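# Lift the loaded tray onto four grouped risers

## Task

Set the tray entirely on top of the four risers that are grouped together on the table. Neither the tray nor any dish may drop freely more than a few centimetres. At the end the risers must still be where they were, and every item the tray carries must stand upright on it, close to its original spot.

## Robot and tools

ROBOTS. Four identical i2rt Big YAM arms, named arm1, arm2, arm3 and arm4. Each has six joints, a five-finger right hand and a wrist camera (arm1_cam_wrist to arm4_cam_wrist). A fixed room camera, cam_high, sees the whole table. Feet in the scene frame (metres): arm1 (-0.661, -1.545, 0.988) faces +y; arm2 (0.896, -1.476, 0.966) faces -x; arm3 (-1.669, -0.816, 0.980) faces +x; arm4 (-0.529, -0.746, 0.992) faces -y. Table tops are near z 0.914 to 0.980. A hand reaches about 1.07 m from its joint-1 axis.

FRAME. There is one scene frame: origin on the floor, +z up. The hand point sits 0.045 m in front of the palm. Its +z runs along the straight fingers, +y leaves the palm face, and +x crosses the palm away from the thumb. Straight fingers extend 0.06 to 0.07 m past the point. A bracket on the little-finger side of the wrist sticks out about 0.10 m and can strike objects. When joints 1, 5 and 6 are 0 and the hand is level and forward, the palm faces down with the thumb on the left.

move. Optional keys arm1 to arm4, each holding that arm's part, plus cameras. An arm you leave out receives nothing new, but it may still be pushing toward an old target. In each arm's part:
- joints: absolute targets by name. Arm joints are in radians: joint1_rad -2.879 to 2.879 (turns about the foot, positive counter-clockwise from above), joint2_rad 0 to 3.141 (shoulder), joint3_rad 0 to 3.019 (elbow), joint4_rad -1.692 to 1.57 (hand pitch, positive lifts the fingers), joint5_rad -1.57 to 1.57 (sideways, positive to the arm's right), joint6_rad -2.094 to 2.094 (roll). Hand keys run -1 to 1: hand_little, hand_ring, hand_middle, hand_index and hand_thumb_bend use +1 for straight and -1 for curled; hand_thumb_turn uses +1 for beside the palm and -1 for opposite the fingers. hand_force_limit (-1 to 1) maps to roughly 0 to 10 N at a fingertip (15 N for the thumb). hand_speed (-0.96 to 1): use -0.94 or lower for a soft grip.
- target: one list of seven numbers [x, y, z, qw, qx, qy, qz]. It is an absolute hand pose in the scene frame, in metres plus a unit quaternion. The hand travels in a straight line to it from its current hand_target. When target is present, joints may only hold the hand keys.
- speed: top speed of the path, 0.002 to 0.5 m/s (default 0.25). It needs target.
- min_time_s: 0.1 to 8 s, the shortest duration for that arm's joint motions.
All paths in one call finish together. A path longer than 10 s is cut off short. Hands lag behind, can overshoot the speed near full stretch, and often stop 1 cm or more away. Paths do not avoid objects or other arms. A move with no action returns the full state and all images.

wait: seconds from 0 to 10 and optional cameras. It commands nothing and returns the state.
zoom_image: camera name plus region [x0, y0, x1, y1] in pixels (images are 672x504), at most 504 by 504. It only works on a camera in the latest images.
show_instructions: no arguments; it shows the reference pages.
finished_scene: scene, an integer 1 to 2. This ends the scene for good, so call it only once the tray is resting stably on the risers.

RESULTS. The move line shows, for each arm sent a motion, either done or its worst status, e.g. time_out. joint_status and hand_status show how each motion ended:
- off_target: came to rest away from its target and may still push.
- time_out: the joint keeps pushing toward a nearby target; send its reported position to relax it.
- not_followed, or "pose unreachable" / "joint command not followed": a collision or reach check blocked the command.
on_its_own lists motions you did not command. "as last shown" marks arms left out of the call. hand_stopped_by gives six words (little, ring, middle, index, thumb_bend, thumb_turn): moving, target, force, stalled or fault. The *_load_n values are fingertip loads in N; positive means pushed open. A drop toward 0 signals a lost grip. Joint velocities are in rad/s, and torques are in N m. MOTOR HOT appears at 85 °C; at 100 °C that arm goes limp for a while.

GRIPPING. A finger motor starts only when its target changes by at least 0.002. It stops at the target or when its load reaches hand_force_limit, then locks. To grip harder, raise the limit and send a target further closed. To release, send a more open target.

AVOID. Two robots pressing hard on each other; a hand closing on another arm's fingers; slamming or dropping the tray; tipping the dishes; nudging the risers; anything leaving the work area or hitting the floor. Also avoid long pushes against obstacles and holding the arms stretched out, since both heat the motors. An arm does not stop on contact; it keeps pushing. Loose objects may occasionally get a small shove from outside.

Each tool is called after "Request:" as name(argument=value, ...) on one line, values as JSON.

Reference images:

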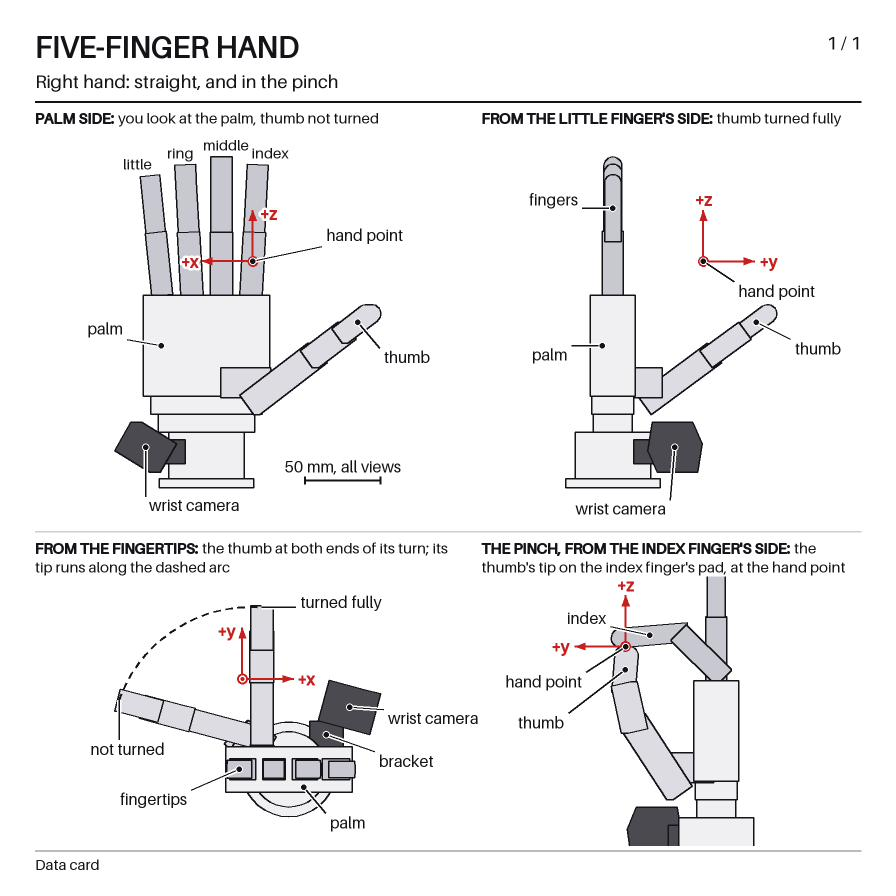

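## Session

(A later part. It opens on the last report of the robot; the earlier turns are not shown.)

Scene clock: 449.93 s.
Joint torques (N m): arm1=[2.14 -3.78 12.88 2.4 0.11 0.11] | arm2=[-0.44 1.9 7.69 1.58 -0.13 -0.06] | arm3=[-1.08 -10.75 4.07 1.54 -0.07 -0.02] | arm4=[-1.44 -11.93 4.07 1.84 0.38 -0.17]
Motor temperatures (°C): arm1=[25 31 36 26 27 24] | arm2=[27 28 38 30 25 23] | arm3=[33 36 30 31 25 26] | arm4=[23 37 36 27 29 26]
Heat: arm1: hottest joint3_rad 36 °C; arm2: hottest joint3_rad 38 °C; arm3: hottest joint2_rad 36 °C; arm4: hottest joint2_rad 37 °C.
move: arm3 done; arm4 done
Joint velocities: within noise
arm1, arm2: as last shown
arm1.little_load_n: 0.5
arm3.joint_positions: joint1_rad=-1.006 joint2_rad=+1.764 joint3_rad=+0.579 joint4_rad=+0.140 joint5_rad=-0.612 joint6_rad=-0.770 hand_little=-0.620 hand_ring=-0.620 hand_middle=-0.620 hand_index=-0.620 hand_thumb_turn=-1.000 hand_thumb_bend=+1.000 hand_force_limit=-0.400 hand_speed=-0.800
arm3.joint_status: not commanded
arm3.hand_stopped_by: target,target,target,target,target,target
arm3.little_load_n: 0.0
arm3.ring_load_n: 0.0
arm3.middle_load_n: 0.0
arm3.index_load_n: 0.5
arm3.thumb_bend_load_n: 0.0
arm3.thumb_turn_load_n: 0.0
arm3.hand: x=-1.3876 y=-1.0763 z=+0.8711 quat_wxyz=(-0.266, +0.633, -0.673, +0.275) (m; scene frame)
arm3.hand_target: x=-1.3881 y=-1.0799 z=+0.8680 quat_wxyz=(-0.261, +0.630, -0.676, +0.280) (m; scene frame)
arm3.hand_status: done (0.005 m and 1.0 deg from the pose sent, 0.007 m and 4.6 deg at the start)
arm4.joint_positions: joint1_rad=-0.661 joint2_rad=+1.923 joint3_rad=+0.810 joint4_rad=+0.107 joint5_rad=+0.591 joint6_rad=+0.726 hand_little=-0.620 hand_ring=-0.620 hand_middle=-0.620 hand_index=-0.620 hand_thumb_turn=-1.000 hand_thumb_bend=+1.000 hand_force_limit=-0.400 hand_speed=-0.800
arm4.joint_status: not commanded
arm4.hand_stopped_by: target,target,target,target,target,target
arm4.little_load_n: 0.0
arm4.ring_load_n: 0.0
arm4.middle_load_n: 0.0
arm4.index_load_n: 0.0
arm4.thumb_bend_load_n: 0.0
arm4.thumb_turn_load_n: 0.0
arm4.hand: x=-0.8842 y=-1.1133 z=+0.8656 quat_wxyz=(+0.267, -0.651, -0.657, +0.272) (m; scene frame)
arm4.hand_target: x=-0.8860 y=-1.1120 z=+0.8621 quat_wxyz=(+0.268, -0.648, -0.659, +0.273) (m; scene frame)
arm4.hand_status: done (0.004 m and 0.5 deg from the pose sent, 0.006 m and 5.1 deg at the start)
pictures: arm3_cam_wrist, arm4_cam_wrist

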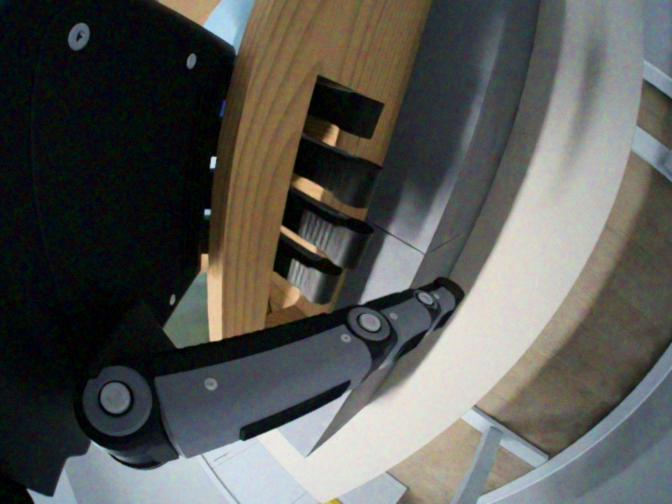

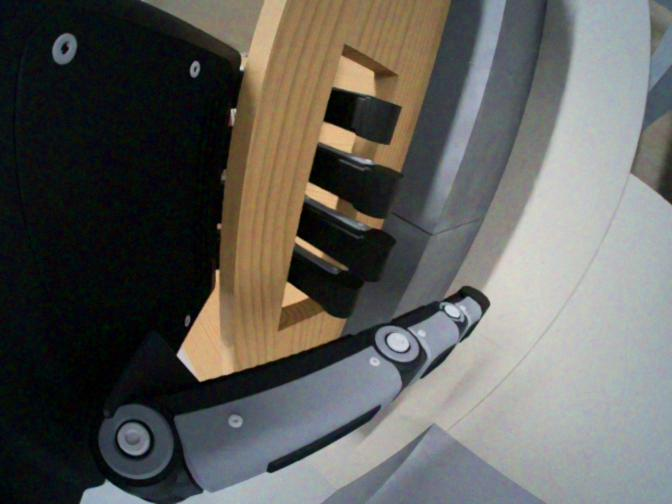

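Request:
move(arm3={"target": [-1.374, -1.080, 0.868, 0.261, -0.6301, 0.6757, -0.2799], "speed": 0.03, "joints": {"hand_little": -0.54, "hand_ring": -0.54, "hand_middle": -0.54, "hand_index": -0.54}}, arm4={"target": [-0.900, -1.112, 0.862, 0.2682, -0.6476, -0.659, 0.2729], "speed": 0.03, "joints": {"hand_little": -0.54, "hand_ring": -0.54, "hand_middle": -0.54, "hand_index": -0.54}}, cameras=["arm3_cam_wrist", "arm4_cam_wrist"])

Request:
zoom_image(camera="arm4_cam_wrist", region=[220, 0, 500, 400])

Request:
zoom_image(camera="arm3_cam_wrist", region=[220, 0, 500, 400])

Scene clock: 453.57 s.
Joint torques (N m): arm1=[2.14 -3.78 12.88 2.39 0.11 0.11] | arm2=[-0.38 2.02 7.73 1.58 -0.12 -0.07] | arm3=[0.44 -10.11 5.75 1.37 -0.34 0.07] | arm4=[-1.49 -10.99 6.04 1.96 0.36 -0.19]
Motor temperatures (°C): arm1=[25 31 36 26 27 24] | arm2=[27 28 38 30 25 23] | arm3=[33 36 30 31 25 26] | arm4=[23 37 36 27 29 26]
Heat: arm1: hottest joint3_rad 36 °C; arm2: hottest joint3_rad 38 °C; arm3: hottest joint2_rad 36 °C; arm4: hottest joint2_rad 37 °C.
move: arm3 done; arm4 off_target
Joint velocities: within noise
arm1, arm2: as last shown
arm1.little_load_n: -0.5
arm3.joint_positions: joint1_rad=-0.984 joint2_rad=+1.768 joint3_rad=+0.579 joint4_rad=+0.161 joint5_rad=-0.586 joint6_rad=-0.743 hand_little=-0.540 hand_ring=-0.540 hand_middle=-0.540 hand_index=-0.540 hand_thumb_turn=-1.000 hand_thumb_bend=+1.000 hand_force_limit=-0.400 hand_speed=-0.800
arm3.joint_status: all done
arm3.hand_stopped_by: target,target,target,target,target,target
arm3.little_load_n: 0.0
arm3.ring_load_n: 0.0
arm3.middle_load_n: 0.0
arm3.index_load_n: 0.0
arm3.thumb_bend_load_n: 0.0
arm3.thumb_turn_load_n: 0.0
arm3.hand: x=-1.3818 y=-1.0750 z=+0.8693 quat_wxyz=(-0.260, +0.632, -0.676, +0.276) (m; scene frame)
arm3.hand_target: x=-1.3742 y=-1.0798 z=+0.8681 quat_wxyz=(-0.261, +0.630, -0.676, +0.280) (m; scene frame)
arm3.hand_status: done (0.009 m and 0.5 deg from the pose sent, 0.014 m and 0.9 deg at the start)
arm4.joint_positions: joint1_rad=-0.685 joint2_rad=+1.923 joint3_rad=+0.810 joint4_rad=+0.107 joint5_rad=+0.577 joint6_rad=+0.701 hand_little=-0.540 hand_ring=-0.540 hand_middle=-0.540 hand_index=-0.540 hand_thumb_turn=-1.000 hand_thumb_bend=+1.000 hand_force_limit=-0.400 hand_speed=-0.800
arm4.joint_status: all done
arm4.hand_stopped_by: target,target,target,target,target,target
arm4.little_load_n: 0.0
arm4.ring_load_n: 0.0
arm4.middle_load_n: 0.0
arm4.index_load_n: 0.0
arm4.thumb_bend_load_n: 0.0
arm4.thumb_turn_load_n: 0.0
arm4.hand: x=-0.8906 y=-1.1049 z=+0.8643 quat_wxyz=(+0.267, -0.651, -0.659, +0.265) (m; scene frame)
arm4.hand_target: x=-0.8997 y=-1.1118 z=+0.8623 quat_wxyz=(+0.268, -0.648, -0.659, +0.273) (m; scene frame)
arm4.hand_status: off_target (0.012 m and 0.9 deg from the pose sent, 0.016 m and 0.5 deg at the start)
pictures: arm3_cam_wrist, arm4_cam_wrist

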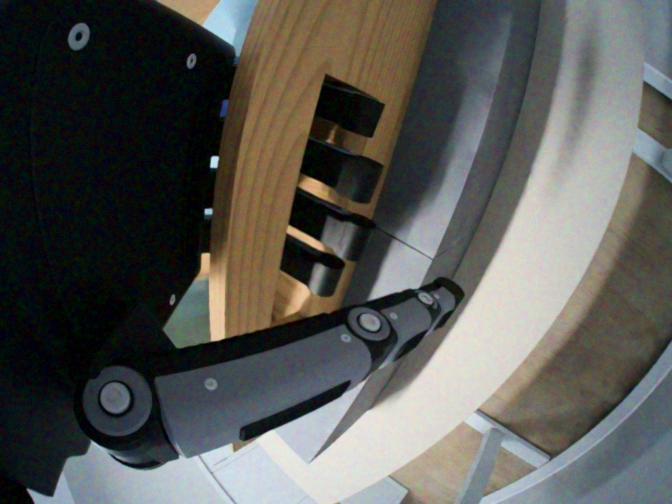

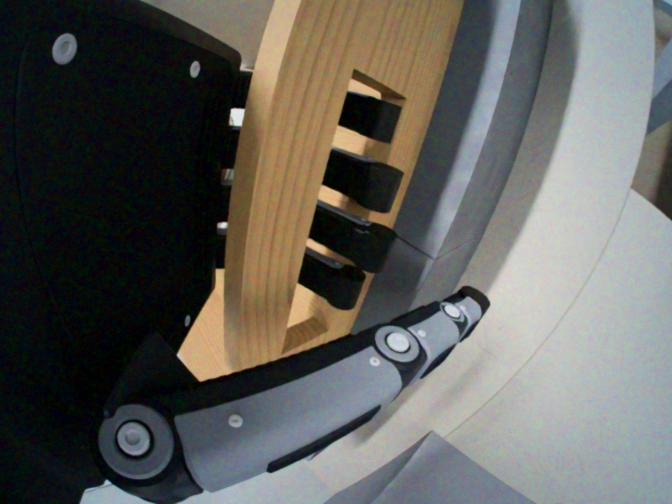

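Scaled by 1.260 from the camera's 672x504 image, which has a finer 960x720 frame.

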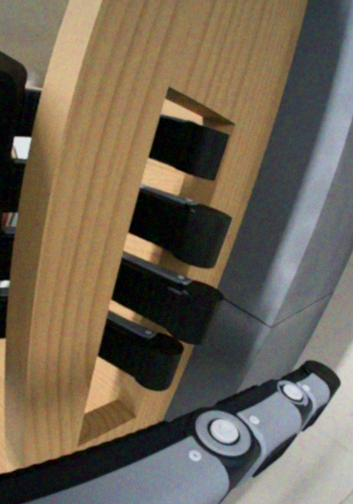

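Scaled by 1.260 from the camera's 672x504 image, which has a finer 960x720 frame.

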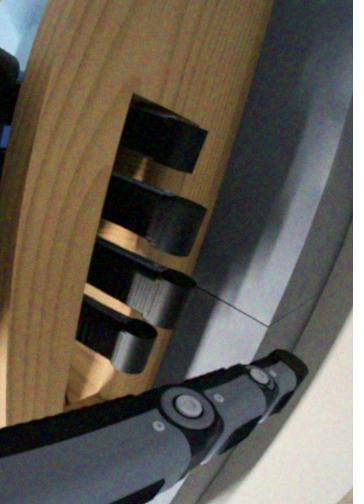

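Request:
move(arm3={"target": [-1.356, -1.072, 0.868, 0.261, -0.6301, 0.6757, -0.2799], "speed": 0.03}, arm4={"target": [-0.918, -1.105, 0.862, 0.2682, -0.6476, -0.659, 0.2729], "speed": 0.03}, cameras=["arm3_cam_wrist", "arm4_cam_wrist"])

Request:
zoom_image(camera="arm4_cam_wrist", region=[220, 0, 500, 400])

Request:
zoom_image(camera="arm3_cam_wrist", region=[220, 0, 500, 400])

Scene clock: 457.60 s.
Joint torques (N m): arm1=[2.14 -3.78 12.88 2.4 0.11 0.11] | arm2=[-0.32 2.02 7.69 1.58 -0.12 -0.07] | arm3=[0.62 -9.93 6.24 1.43 -0.33 0.11] | arm4=[-1.55 -10.81 6.46 1.94 0.39 -0.22]
Motor temperatures (°C): arm1=[25 31 36 26 27 24] | arm2=[27 28 38 30 25 23] | arm3=[33 36 29 30 25 26] | arm4=[23 36 36 27 28 26]
Heat: arm1: hottest joint3_rad 36 °C; arm2: hottest joint3_rad 38 °C; arm3: hottest joint2_rad 36 °C; arm4: hottest joint2_rad 36 °C.
move: arm3 off_target; arm4 off_target
Joint velocities: within noise
arm1, arm2: as last shown
arm1.little_load_n: 0.0
arm3.joint_positions: joint1_rad=-0.932 joint2_rad=+1.773 joint3_rad=+0.579 joint4_rad=+0.191 joint5_rad=-0.556 joint6_rad=-0.688 hand_little=-0.540 hand_ring=-0.540 hand_middle=-0.540 hand_index=-0.540 hand_thumb_turn=-1.000 hand_thumb_bend=+1.000 hand_force_limit=-0.400 hand_speed=-0.800
arm3.joint_status: not commanded
arm3.hand_stopped_by: target,target,target,target,target,target
arm3.little_load_n: -1.0
arm3.ring_load_n: 0.0
arm3.middle_load_n: 0.0
arm3.index_load_n: 0.0
arm3.thumb_bend_load_n: 0.0
arm3.thumb_turn_load_n: 0.0
arm3.hand: x=-1.3672 y=-1.0661 z=+0.8686 quat_wxyz=(-0.259, +0.631, -0.678, +0.274) (m; scene frame)
arm3.hand_target: x=-1.3563 y=-1.0717 z=+0.8683 quat_wxyz=(-0.261, +0.630, -0.676, +0.280) (m; scene frame)
arm3.hand_status: off_target (0.013 m and 0.7 deg from the pose sent, 0.026 m and 0.5 deg at the start)
arm4.joint_positions: joint1_rad=-0.725 joint2_rad=+1.927 joint3_rad=+0.822 joint4_rad=+0.125 joint5_rad=+0.552 joint6_rad=+0.662 hand_little=-0.540 hand_ring=-0.540 hand_middle=-0.540 hand_index=-0.540 hand_thumb_turn=-1.000 hand_thumb_bend=+1.000 hand_force_limit=-0.400 hand_speed=-0.800
arm4.joint_status: not commanded
arm4.hand_stopped_by: target,target,target,target,target,target
arm4.little_load_n: -0.5
arm4.ring_load_n: 0.0
arm4.middle_load_n: 0.0
arm4.index_load_n: 0.0
arm4.thumb_bend_load_n: 0.0
arm4.thumb_turn_load_n: 0.0
arm4.hand: x=-0.9073 y=-1.0990 z=+0.8658 quat_wxyz=(+0.266, -0.651, -0.659, +0.268) (m; scene frame)
arm4.hand_target: x=-0.9176 y=-1.1046 z=+0.8622 quat_wxyz=(+0.268, -0.648, -0.659, +0.273) (m; scene frame)
arm4.hand_status: off_target (0.013 m and 0.8 deg from the pose sent, 0.027 m and 0.9 deg at the start)
pictures: arm3_cam_wrist, arm4_cam_wrist

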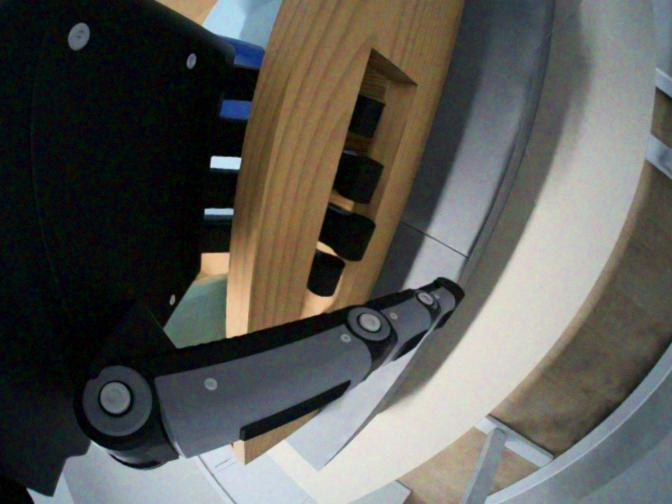

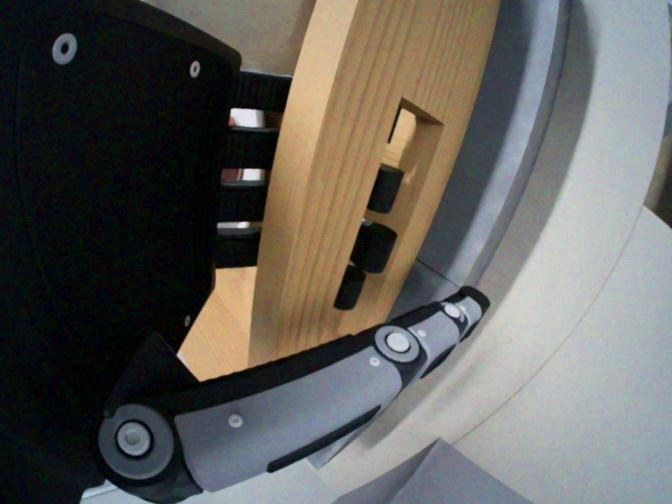

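Scaled by 1.260 from the camera's 672x504 image, which has a finer 960x720 frame.

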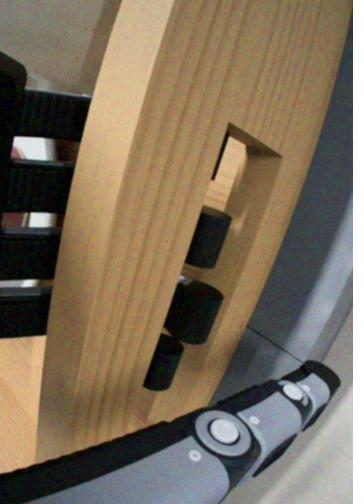

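Scaled by 1.260 from the camera's 672x504 image, which has a finer 960x720 frame.

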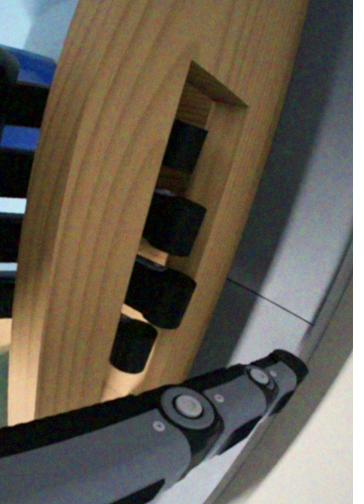

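Request:
move(arm3={"target": [-1.352, -1.070, 0.868, 0.261, -0.6301, 0.6757, -0.2799], "speed": 0.03, "joints": {"hand_little": -0.24, "hand_ring": -0.24, "hand_middle": -0.24, "hand_index": -0.24}}, arm4={"target": [-0.925, -1.103, 0.862, 0.2682, -0.6476, -0.659, 0.2729], "speed": 0.03, "joints": {"hand_little": -0.24, "hand_ring": -0.24, "hand_middle": -0.24, "hand_index": -0.24}}, cameras=["arm3_cam_wrist", "arm4_cam_wrist"])

Scene clock: 469.53 s.
Joint torques (N m): arm1=[2.14 -3.78 12.88 2.41 0.11 0.11] | arm2=[-0.44 1.96 7.71 1.61 -0.12 -0.07] | arm3=[1.55 -8.94 6.49 1.42 -0.3 -0.05] | arm4=[-1.38 -11.16 5.98 1.83 0.35 -0.16]
Motor temperatures (°C): arm1=[25 31 37 26 27 24] | arm2=[27 28 38 30 25 23] | arm3=[33 36 28 30 25 26] | arm4=[23 36 35 27 28 26]
Heat: arm1: hottest joint3_rad 37 °C; arm2: hottest joint3_rad 38 °C; arm3: hottest joint2_rad 36 °C; arm4: hottest joint2_rad 36 °C.
move: arm3 off_target; arm4 done
Joint velocities: within noise
arm1, arm2: as last shown
arm3.joint_positions: joint1_rad=-0.932 joint2_rad=+1.759 joint3_rad=+0.579 joint4_rad=+0.196 joint5_rad=-0.550 joint6_rad=-0.666 hand_little=-0.240 hand_ring=-0.240 hand_middle=-0.345 hand_index=-0.240 hand_thumb_turn=-1.000 hand_thumb_bend=+1.000 hand_force_limit=-0.400 hand_speed=-0.800
arm3.joint_status: hand_middle off_target (ended at -0.345, target -0.240); the others done
arm3.hand_stopped_by: target,target,stalled,target,target,target
arm3.little_load_n: -1.5
arm3.ring_load_n: 0.0
arm3.middle_load_n: -13.5
arm3.index_load_n: 0.0
arm3.thumb_bend_load_n: 0.0
arm3.thumb_turn_load_n: 0.0
arm3.hand: x=-1.3644 y=-1.0695 z=+0.8745 quat_wxyz=(-0.258, +0.624, -0.682, +0.281) (m; scene frame)
arm3.hand_target: x=-1.3525 y=-1.0696 z=+0.8684 quat_wxyz=(-0.261, +0.630, -0.676, +0.280) (m; scene frame)
arm3.hand_status: off_target (0.014 m and 1.1 deg from the pose sent, 0.016 m and 0.7 deg at the start)
arm4.joint_positions: joint1_rad=-0.744 joint2_rad=+1.933 joint3_rad=+0.837 joint4_rad=+0.132 joint5_rad=+0.544 joint6_rad=+0.643 hand_little=-0.240 hand_ring=-0.240 hand_middle=-0.240 hand_index=-0.240 hand_thumb_turn=-1.000 hand_thumb_bend=+1.000 hand_force_limit=-0.400 hand_speed=-0.800
arm4.joint_status: all done
arm4.hand_stopped_by: target,target,target,target,target,target
arm4.little_load_n: 0.0
arm4.ring_load_n: 0.0
arm4.middle_load_n: 0.0
arm4.index_load_n: 0.0
arm4.thumb_bend_load_n: 0.0
arm4.thumb_turn_load_n: 0.0
arm4.hand: x=-0.9184 y=-1.0985 z=+0.8673 quat_wxyz=(+0.267, -0.651, -0.657, +0.270) (m; scene frame)
arm4.hand_target: x=-0.9249 y=-1.1029 z=+0.8623 quat_wxyz=(+0.268, -0.648, -0.659, +0.273) (m; scene frame)
arm4.hand_status: done (0.010 m and 0.5 deg from the pose sent, 0.018 m and 0.7 deg at the start)
pictures: arm3_cam_wrist, arm4_cam_wrist

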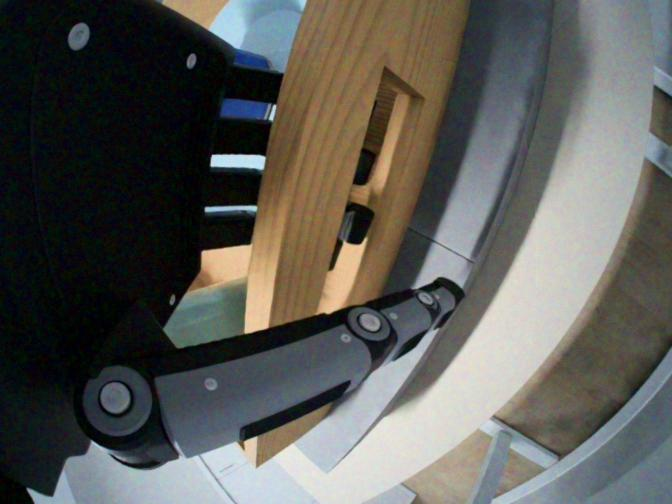

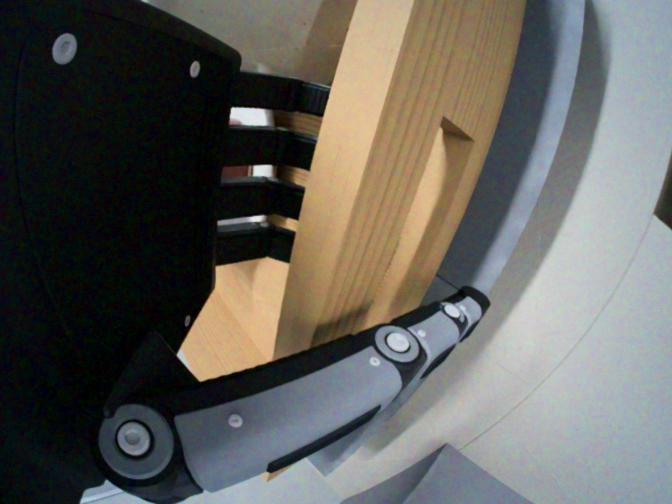

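Request:
move(arm3={"target": [-1.332, -1.070, 0.860, 0.261, -0.6301, 0.6757, -0.2799], "speed": 0.03, "joints": {"hand_little": -0.4, "hand_ring": -0.4, "hand_middle": -0.42, "hand_index": -0.4}}, arm4={"target": [-0.932, -1.103, 0.862, 0.2682, -0.6476, -0.659, 0.2729], "speed": 0.03}, cameras=["arm3_cam_wrist", "arm4_cam_wrist"])

Scene clock: 472.83 s.
Joint torques (N m): arm1=[2.14 -3.78 12.86 2.4 0.11 0.11] | arm2=[-0.5 2.02 7.71 1.58 -0.12 -0.07] | arm3=[1.85 -7.88 7.47 1.44 -0.15 0.19] | arm4=[-1.61 -11.16 6.61 1.78 0.33 -0.18]
Motor temperatures (°C): arm1=[25 31 37 26 27 24] | arm2=[27 28 38 30 25 23] | arm3=[33 36 28 30 25 26] | arm4=[23 36 35 27 28 26]
Heat: arm1: hottest joint3_rad 37 °C; arm2: hottest joint3_rad 38 °C; arm3: hottest joint2_rad 36 °C; arm4: hottest joint2_rad 36 °C.
move: arm3 off_target; arm4 off_target
Joint velocities: within noise
arm1.joint_positions: joint1_rad=+0.590 joint2_rad=+0.783 joint3_rad=+1.361 joint4_rad=-1.212 joint5_rad=-0.102 joint6_rad=-1.269 hand_little=+1.000 hand_ring=+1.000 hand_middle=+1.000 hand_index=+1.000 hand_thumb_turn=+1.000 hand_thumb_bend=+1.000 hand_force_limit=+0.000 hand_speed=-0.800
arm1.joint_status: not commanded
arm1.hand_stopped_by: target,target,target,target,target,target
arm1.little_load_n: 0.0
arm1.ring_load_n: 0.0
arm1.middle_load_n: 0.0
arm1.index_load_n: -0.5
arm1.thumb_bend_load_n: 0.0
arm1.thumb_turn_load_n: 0.0
arm1.hand: x=-0.8191 y=-1.2716 z=+1.4411 quat_wxyz=(-0.437, +0.511, +0.733, +0.109) (m; scene frame)
arm1.hand_target: x=-0.8164 y=-1.2817 z=+1.4725 quat_wxyz=(-0.472, +0.497, +0.718, +0.118) (m; scene frame)
arm1.hand_status: not commanded
arm2: as last shown
arm3.joint_positions: joint1_rad=-0.895 joint2_rad=+1.786 joint3_rad=+0.600 joint4_rad=+0.229 joint5_rad=-0.529 joint6_rad=-0.648 hand_little=-0.400 hand_ring=-0.400 hand_middle=-0.420 hand_index=-0.400 hand_thumb_turn=-1.000 hand_thumb_bend=+1.000 hand_force_limit=-0.400 hand_speed=-0.800
arm3.joint_status: all done
arm3.hand_stopped_by: target,target,target,target,target,target
arm3.little_load_n: -1.5
arm3.ring_load_n: -1.5
arm3.middle_load_n: 0.0
arm3.index_load_n: 0.0
arm3.thumb_bend_load_n: 0.5
arm3.thumb_turn_load_n: 0.5
arm3.hand: x=-1.3477 y=-1.0709 z=+0.8709 quat_wxyz=(-0.256, +0.630, -0.675, +0.287) (m; scene frame)
arm3.hand_target: x=-1.3329 y=-1.0694 z=+0.8608 quat_wxyz=(-0.261, +0.630, -0.676, +0.280) (m; scene frame)
arm3.hand_status: off_target (0.019 m and 1.0 deg from the pose sent, 0.035 m and 1.1 deg at the start)
arm4.joint_positions: joint1_rad=-0.752 joint2_rad=+1.938 joint3_rad=+0.843 joint4_rad=+0.132 joint5_rad=+0.538 joint6_rad=+0.635 hand_little=-0.240 hand_ring=-0.240 hand_middle=-0.240 hand_index=-0.240 hand_thumb_turn=-1.000 hand_thumb_bend=+1.000 hand_force_limit=-0.400 hand_speed=-0.800
arm4.joint_status: not commanded
arm4.hand_stopped_by: target,target,target,target,target,target
arm4.little_load_n: 0.0
arm4.ring_load_n: 0.0
arm4.middle_load_n: 0.0
arm4.index_load_n: 0.0
arm4.thumb_bend_load_n: 0.0
arm4.thumb_turn_load_n: 0.0
arm4.hand: x=-0.9220 y=-1.0973 z=+0.8662 quat_wxyz=(+0.266, -0.651, -0.658, +0.269) (m; scene frame)
arm4.hand_target: x=-0.9318 y=-1.1027 z=+0.8623 quat_wxyz=(+0.268, -0.648, -0.659, +0.273) (m; scene frame)
arm4.hand_status: off_target (0.012 m and 0.6 deg from the pose sent, 0.015 m and 0.5 deg at the start)
pictures: arm3_cam_wrist, arm4_cam_wrist

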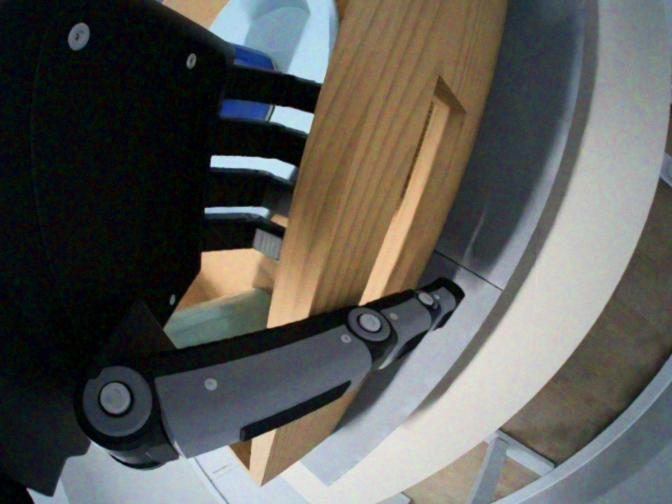

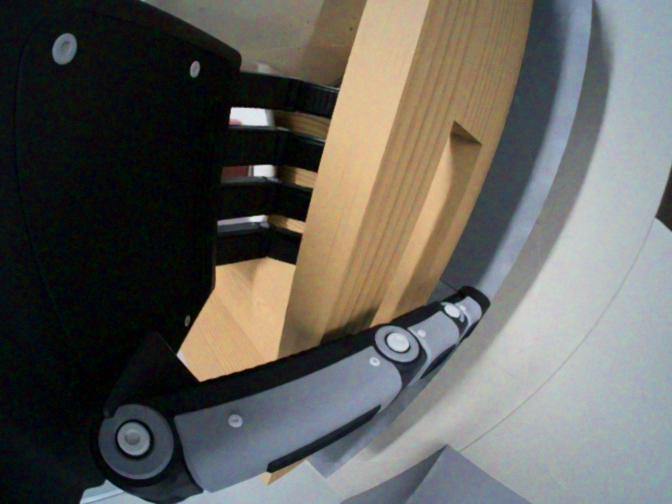

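Request:
move(arm3={"target": [-1.336, -1.070, 0.93, 0.261, -0.6301, 0.6757, -0.2799], "speed": 0.05}, arm4={"target": [-0.942, -1.103, 0.93, 0.2682, -0.6476, -0.659, 0.2729], "speed": 0.05}, cameras=["arm3_cam_wrist", "arm4_cam_wrist"])

Scene clock: 476.43 s.
Joint torques (N m): arm1=[2.14 -3.84 12.88 2.39 0.11 0.11] | arm2=[-0.5 2.02 7.71 1.57 -0.12 -0.07] | arm3=[-0.09 -11.63 8.98 0.47 -0.46 0.02] | arm4=[-1.55 -13.98 7.87 0.53 0.33 -0.18]
Motor temperatures (°C): arm1=[25 31 37 26 27 24] | arm2=[27 28 38 30 25 23] | arm3=[33 36 28 30 25 26] | arm4=[23 36 35 27 28 26]
Heat: arm1: hottest joint3_rad 37 °C; arm2: hottest joint3_rad 38 °C; arm3: hottest joint2_rad 36 °C; arm4: hottest joint2_rad 36 °C.
move: arm3 off_target; arm4 off_target
Joint velocities: within noise
arm1: as last shown
arm2.joint_positions: joint1_rad=-0.240 joint2_rad=+0.637 joint3_rad=+1.411 joint4_rad=-1.145 joint5_rad=-0.224 joint6_rad=-1.344 hand_little=+1.000 hand_ring=+1.000 hand_middle=+1.000 hand_index=+1.000 hand_thumb_turn=+1.000 hand_thumb_bend=+1.000 hand_force_limit=+0.000 hand_speed=-0.800
arm2.joint_status: not commanded
arm2.hand_stopped_by: target,target,target,target,target,target
arm2.little_load_n: 0.0
arm2.ring_load_n: 0.0
arm2.middle_load_n: 0.0
arm2.index_load_n: 0.0
arm2.thumb_bend_load_n: 0.0
arm2.thumb_turn_load_n: 0.0
arm2.hand: x=+0.6360 y=-1.4041 z=+1.5033 quat_wxyz=(+0.563, -0.126, -0.812, +0.093) (m; scene frame)
arm2.hand_target: x=+0.6379 y=-1.4045 z=+1.5158 quat_wxyz=(+0.574, -0.123, -0.804, +0.092) (m; scene frame)
arm2.hand_status: not commanded
arm3.joint_positions: joint1_rad=-0.878 joint2_rad=+1.620 joint3_rad=+0.610 joint4_rad=+0.020 joint5_rad=-0.526 joint6_rad=-0.639 hand_little=-0.400 hand_ring=-0.400 hand_middle=-0.420 hand_index=-0.400 hand_thumb_turn=-1.000 hand_thumb_bend=+1.000 hand_force_limit=-0.400 hand_speed=-0.800
arm3.joint_status: not commanded
arm3.hand_stopped_by: target,target,target,target,target,target
arm3.little_load_n: 0.0
arm3.ring_load_n: 0.0
arm3.middle_load_n: 0.0
arm3.index_load_n: 0.0
arm3.thumb_bend_load_n: 0.0
arm3.thumb_turn_load_n: 0.0
arm3.hand: x=-1.3493 y=-1.0586 z=+0.9181 quat_wxyz=(-0.259, +0.632, -0.679, +0.268) (m; scene frame)
arm3.hand_target: x=-1.3363 y=-1.0697 z=+0.9303 quat_wxyz=(-0.261, +0.630, -0.676, +0.280) (m; scene frame)
arm3.hand_status: off_target (0.021 m and 1.4 deg from the pose sent, 0.060 m and 1.0 deg at the start)
arm4.joint_positions: joint1_rad=-0.767 joint2_rad=+1.821 joint3_rad=+0.866 joint4_rad=-0.018 joint5_rad=+0.529 joint6_rad=+0.620 hand_little=-0.240 hand_ring=-0.240 hand_middle=-0.240 hand_index=-0.240 hand_thumb_turn=-1.000 hand_thumb_bend=+1.000 hand_force_limit=-0.400 hand_speed=-0.800
arm4.joint_status: not commanded
arm4.hand_stopped_by: target,target,target,target,target,target
arm4.little_load_n: 0.0
arm4.ring_load_n: 0.0
arm4.middle_load_n: 0.0
arm4.index_load_n: 0.0
arm4.thumb_bend_load_n: 0.0
arm4.thumb_turn_load_n: 0.0
arm4.hand: x=-0.9289 y=-1.0948 z=+0.9132 quat_wxyz=(+0.267, -0.650, -0.662, +0.261) (m; scene frame)
arm4.hand_target: x=-0.9417 y=-1.1026 z=+0.9302 quat_wxyz=(+0.268, -0.648, -0.659, +0.273) (m; scene frame)
arm4.hand_status: off_target (0.023 m and 1.4 deg from the pose sent, 0.067 m and 0.6 deg at the start)
pictures: arm3_cam_wrist, arm4_cam_wrist

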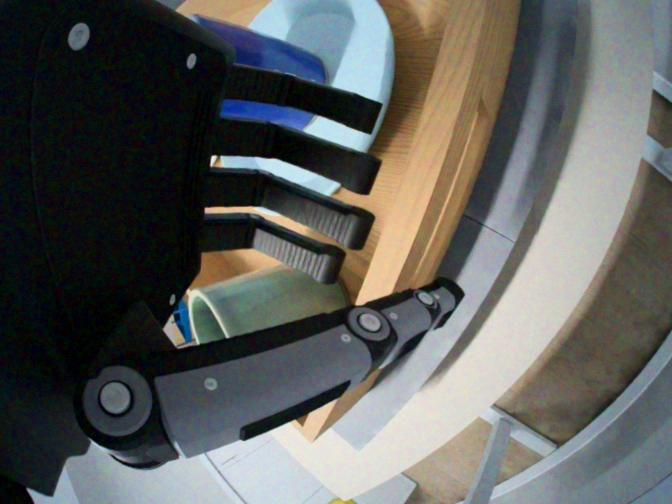

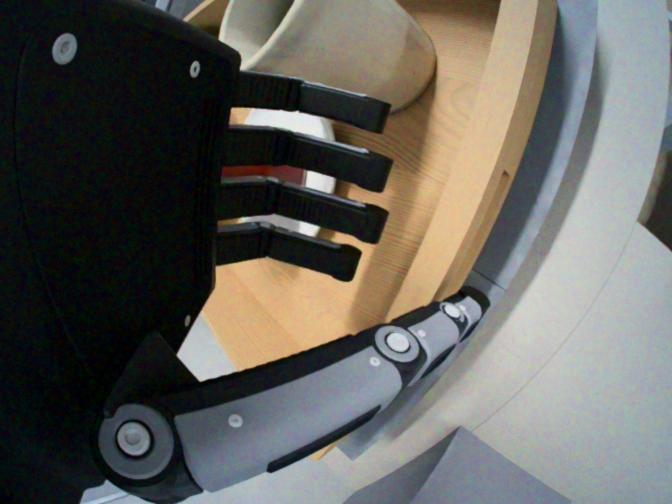

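Request:
move(arm3={"target": [-1.336, -1.050, 1.10, 0.261, -0.6301, 0.6757, -0.2799], "speed": 0.12}, arm4={"target": [-0.942, -1.083, 1.10, 0.2682, -0.6476, -0.659, 0.2729], "speed": 0.12}, cameras=["arm1_cam_wrist", "arm3_cam_wrist", "arm4_cam_wrist", "cam_high"])

Request:
move(arm3={"target": [-1.45, -0.95, 1.20, 0.183, -0.683, 0.683, -0.183], "speed": 0.2}, arm4={"target": [-0.80, -0.95, 1.20, 0.183, -0.683, -0.683, 0.183], "speed": 0.2}, cameras=["arm1_cam_wrist", "arm3_cam_wrist", "arm4_cam_wrist", "cam_high"])

Scene clock: 481.03 s.
Joint torques (N m): arm1=[2.2 -3.78 12.85 2.39 0.11 0.11] | arm2=[-0.44 2.02 7.72 1.59 -0.12 -0.07] | arm3=[0.15 -8.76 13.78 0.25 -0.29 0.04] | arm4=[-1.61 -11.22 11.25 0.54 0.32 -0.19]
Motor temperatures (°C): arm1=[25 31 37 26 27 24] | arm2=[27 28 38 30 25 23] | arm3=[33 36 28 30 25 26] | arm4=[23 36 35 27 28 26]
Heat: arm1: hottest joint3_rad 37 °C; arm2: hottest joint3_rad 38 °C; arm3: hottest joint2_rad 36 °C; arm4: hottest joint2_rad 36 °C.
move: arm3 off_target; arm4 off_target
Joint velocities: within noise
arm1, arm2: as last shown
arm1.index_load_n: 0.0
arm3.joint_positions: joint1_rad=-0.843 joint2_rad=+1.218 joint3_rad=+0.765 joint4_rad=-0.530 joint5_rad=-0.508 joint6_rad=-0.606 hand_little=-0.400 hand_ring=-0.400 hand_middle=-0.420 hand_index=-0.400 hand_thumb_turn=-1.000 hand_thumb_bend=+1.000 hand_force_limit=-0.400 hand_speed=-0.800
arm3.joint_status: not commanded
arm3.hand_stopped_by: target,target,target,target,target,target
arm3.little_load_n: 0.0
arm3.ring_load_n: 0.0
arm3.middle_load_n: 0.0
arm3.index_load_n: 0.0
arm3.thumb_bend_load_n: 0.0
arm3.thumb_turn_load_n: 0.0
arm3.hand: x=-1.3500 y=-1.0400 z=+1.0784 quat_wxyz=(-0.260, +0.632, -0.681, +0.264) (m; scene frame)
arm3.hand_target: x=-1.3366 y=-1.0494 z=+1.1002 quat_wxyz=(-0.261, +0.630, -0.675, +0.280) (m; scene frame)
arm3.hand_status: off_target (0.028 m and 1.9 deg from the pose sent, 0.183 m and 1.4 deg at the start)
arm4.joint_positions: joint1_rad=-0.796 joint2_rad=+1.473 joint3_rad=+0.982 joint4_rad=-0.472 joint5_rad=+0.512 joint6_rad=+0.594 hand_little=-0.240 hand_ring=-0.240 hand_middle=-0.240 hand_index=-0.240 hand_thumb_turn=-1.000 hand_thumb_bend=+1.000 hand_force_limit=-0.400 hand_speed=-0.800
arm4.joint_status: not commanded
arm4.hand_stopped_by: target,target,target,target,target,target
arm4.little_load_n: 0.0
arm4.ring_load_n: 0.0
arm4.middle_load_n: 0.0
arm4.index_load_n: 0.0
arm4.thumb_bend_load_n: 0.0
arm4.thumb_turn_load_n: 0.0
arm4.hand: x=-0.9307 y=-1.0770 z=+1.0786 quat_wxyz=(+0.266, -0.650, -0.662, +0.260) (m; scene frame)
arm4.hand_target: x=-0.9416 y=-1.0825 z=+1.1001 quat_wxyz=(+0.268, -0.648, -0.659, +0.273) (m; scene frame)
arm4.hand_status: off_target (0.025 m and 1.6 deg from the pose sent, 0.188 m and 1.4 deg at the start)
pictures: arm1_cam_wrist, arm3_cam_wrist, arm4_cam_wrist, cam_high

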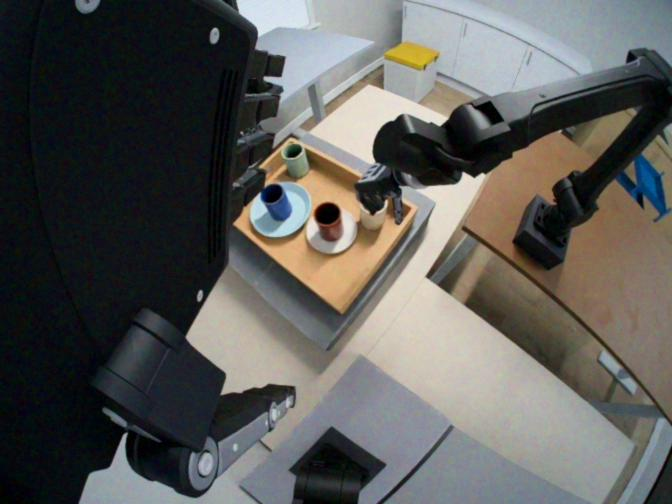

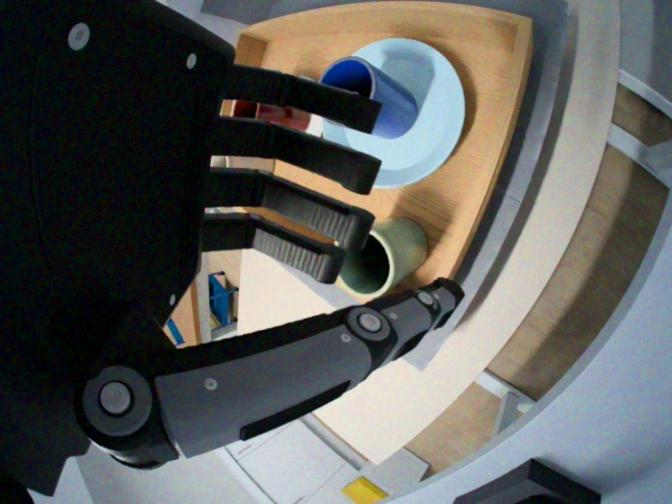

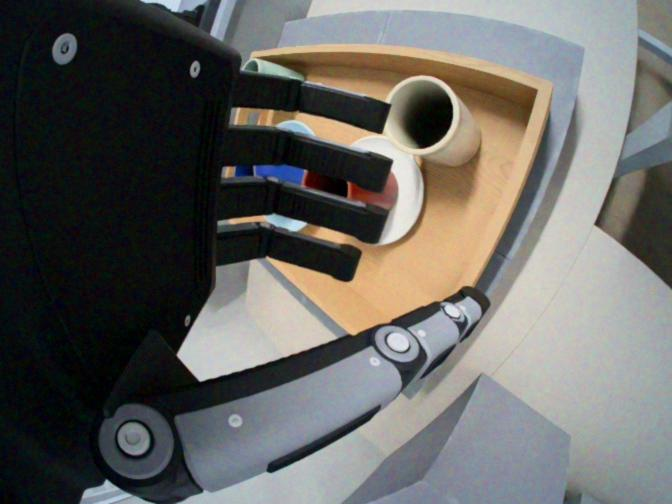

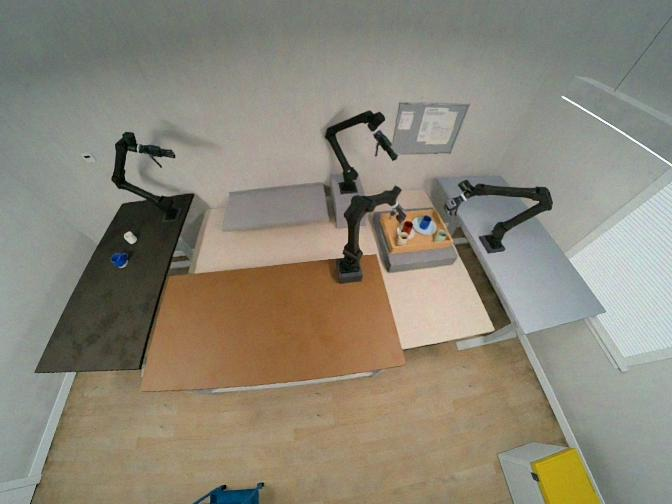

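Scene clock: 482.97 s.
Joint torques (N m): arm1=[2.2 -3.78 12.88 2.4 0.11 0.11] | arm2=[-0.38 2.08 7.68 1.58 -0.13 -0.06] | arm3=[0.32 -4.07 14.74 -0.01 -0.19 -0.19] | arm4=[-1.67 -4.31 9.69 0.27 0.19 -0.03]
Motor temperatures (°C): arm1=[25 31 37 26 27 24] | arm2=[27 28 38 30 25 23] | arm3=[33 36 29 30 25 26] | arm4=[23 36 36 27 28 26]
Heat: arm1: hottest joint3_rad 37 °C; arm2: hottest joint3_rad 38 °C; arm3: hottest joint2_rad 36 °C; arm4: hottest joint2_rad 36 °C.
move: arm3 off_target; arm4 done
Joint velocities: within noise
arm1, arm2: as last shown
arm2.index_load_n: -0.5
arm2.thumb_turn_load_n: -0.5
arm3.joint_positions: joint1_rad=-0.768 joint2_rad=+0.870 joint3_rad=+0.873 joint4_rad=-1.220 joint5_rad=-0.348 joint6_rad=-0.668 hand_little=-0.400 hand_ring=-0.400 hand_middle=-0.420 hand_index=-0.400 hand_thumb_turn=-1.000 hand_thumb_bend=+1.000 hand_force_limit=-0.400 hand_speed=-0.800
arm3.joint_status: not commanded
arm3.hand_stopped_by: target,target,target,target,target,target
arm3.little_load_n: 0.0
arm3.ring_load_n: 0.0
arm3.middle_load_n: 0.0
arm3.index_load_n: 0.0
arm3.thumb_bend_load_n: 0.0
arm3.thumb_turn_load_n: 0.0
arm3.hand: x=-1.4584 y=-0.9426 z=+1.1772 quat_wxyz=(-0.184, +0.675, -0.696, +0.161) (m; scene frame)
arm3.hand_target: x=-1.4504 y=-0.9495 z=+1.1995 quat_wxyz=(-0.183, +0.683, -0.683, +0.183) (m; scene frame)
arm3.hand_status: off_target (0.025 m and 3.1 deg from the pose sent, 0.181 m and 14.1 deg at the start)
arm4.joint_positions: joint1_rad=-0.899 joint2_rad=+0.988 joint3_rad=+0.952 joint4_rad=-1.101 joint5_rad=+0.322 joint6_rad=+0.594 hand_little=-0.240 hand_ring=-0.240 hand_middle=-0.240 hand_index=-0.240 hand_thumb_turn=-1.000 hand_thumb_bend=+1.000 hand_force_limit=-0.400 hand_speed=-0.800
arm4.joint_status: not commanded
arm4.hand_stopped_by: target,target,target,target,target,target
arm4.little_load_n: 0.0
arm4.ring_load_n: 0.0
arm4.middle_load_n: 0.0
arm4.index_load_n: 0.0
arm4.thumb_bend_load_n: 0.0
arm4.thumb_turn_load_n: 0.0
arm4.hand: x=-0.7996 y=-0.9522 z=+1.1937 quat_wxyz=(+0.183, -0.681, -0.685, +0.182) (m; scene frame)
arm4.hand_target: x=-0.8000 y=-0.9499 z=+1.1999 quat_wxyz=(+0.183, -0.683, -0.683, +0.183) (m; scene frame)
arm4.hand_status: done (0.007 m and 0.4 deg from the pose sent, 0.219 m and 13.7 deg at the start)
pictures: arm1_cam_wrist, arm3_cam_wrist, arm4_cam_wrist, cam_high

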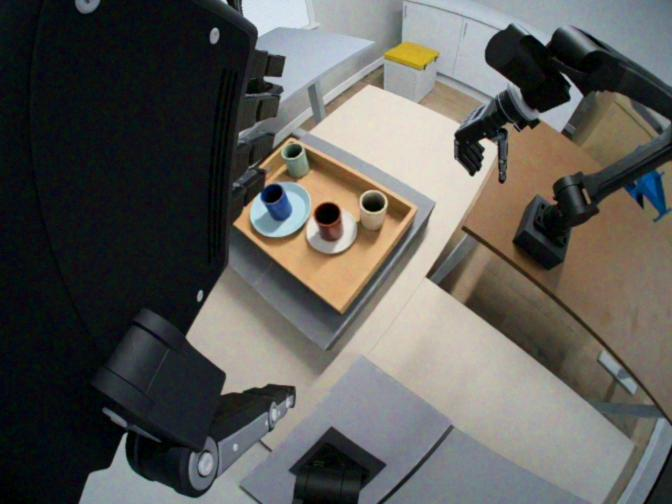

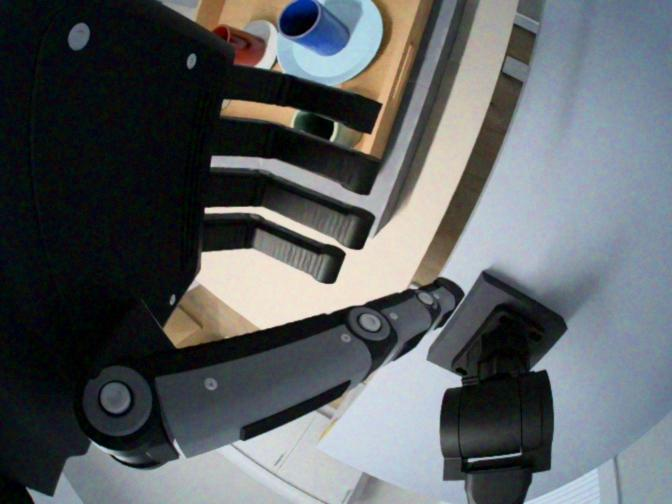

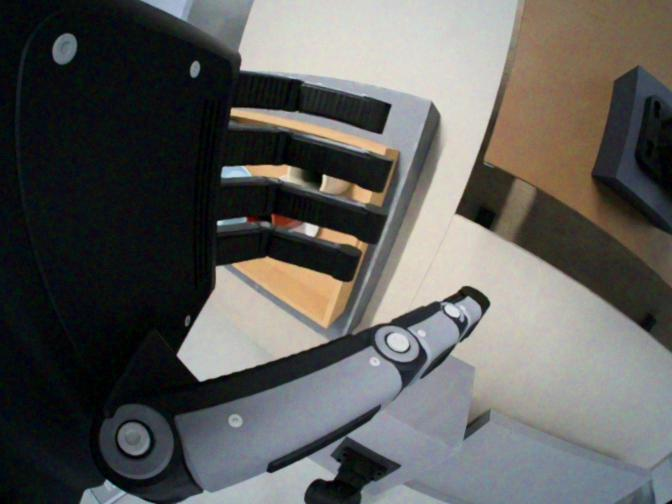

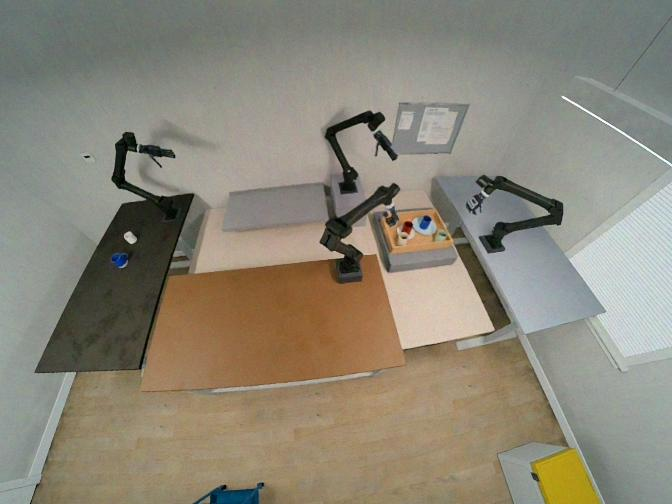

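Request:
finished_scene(scene=1)

The scene is finished: the task was done.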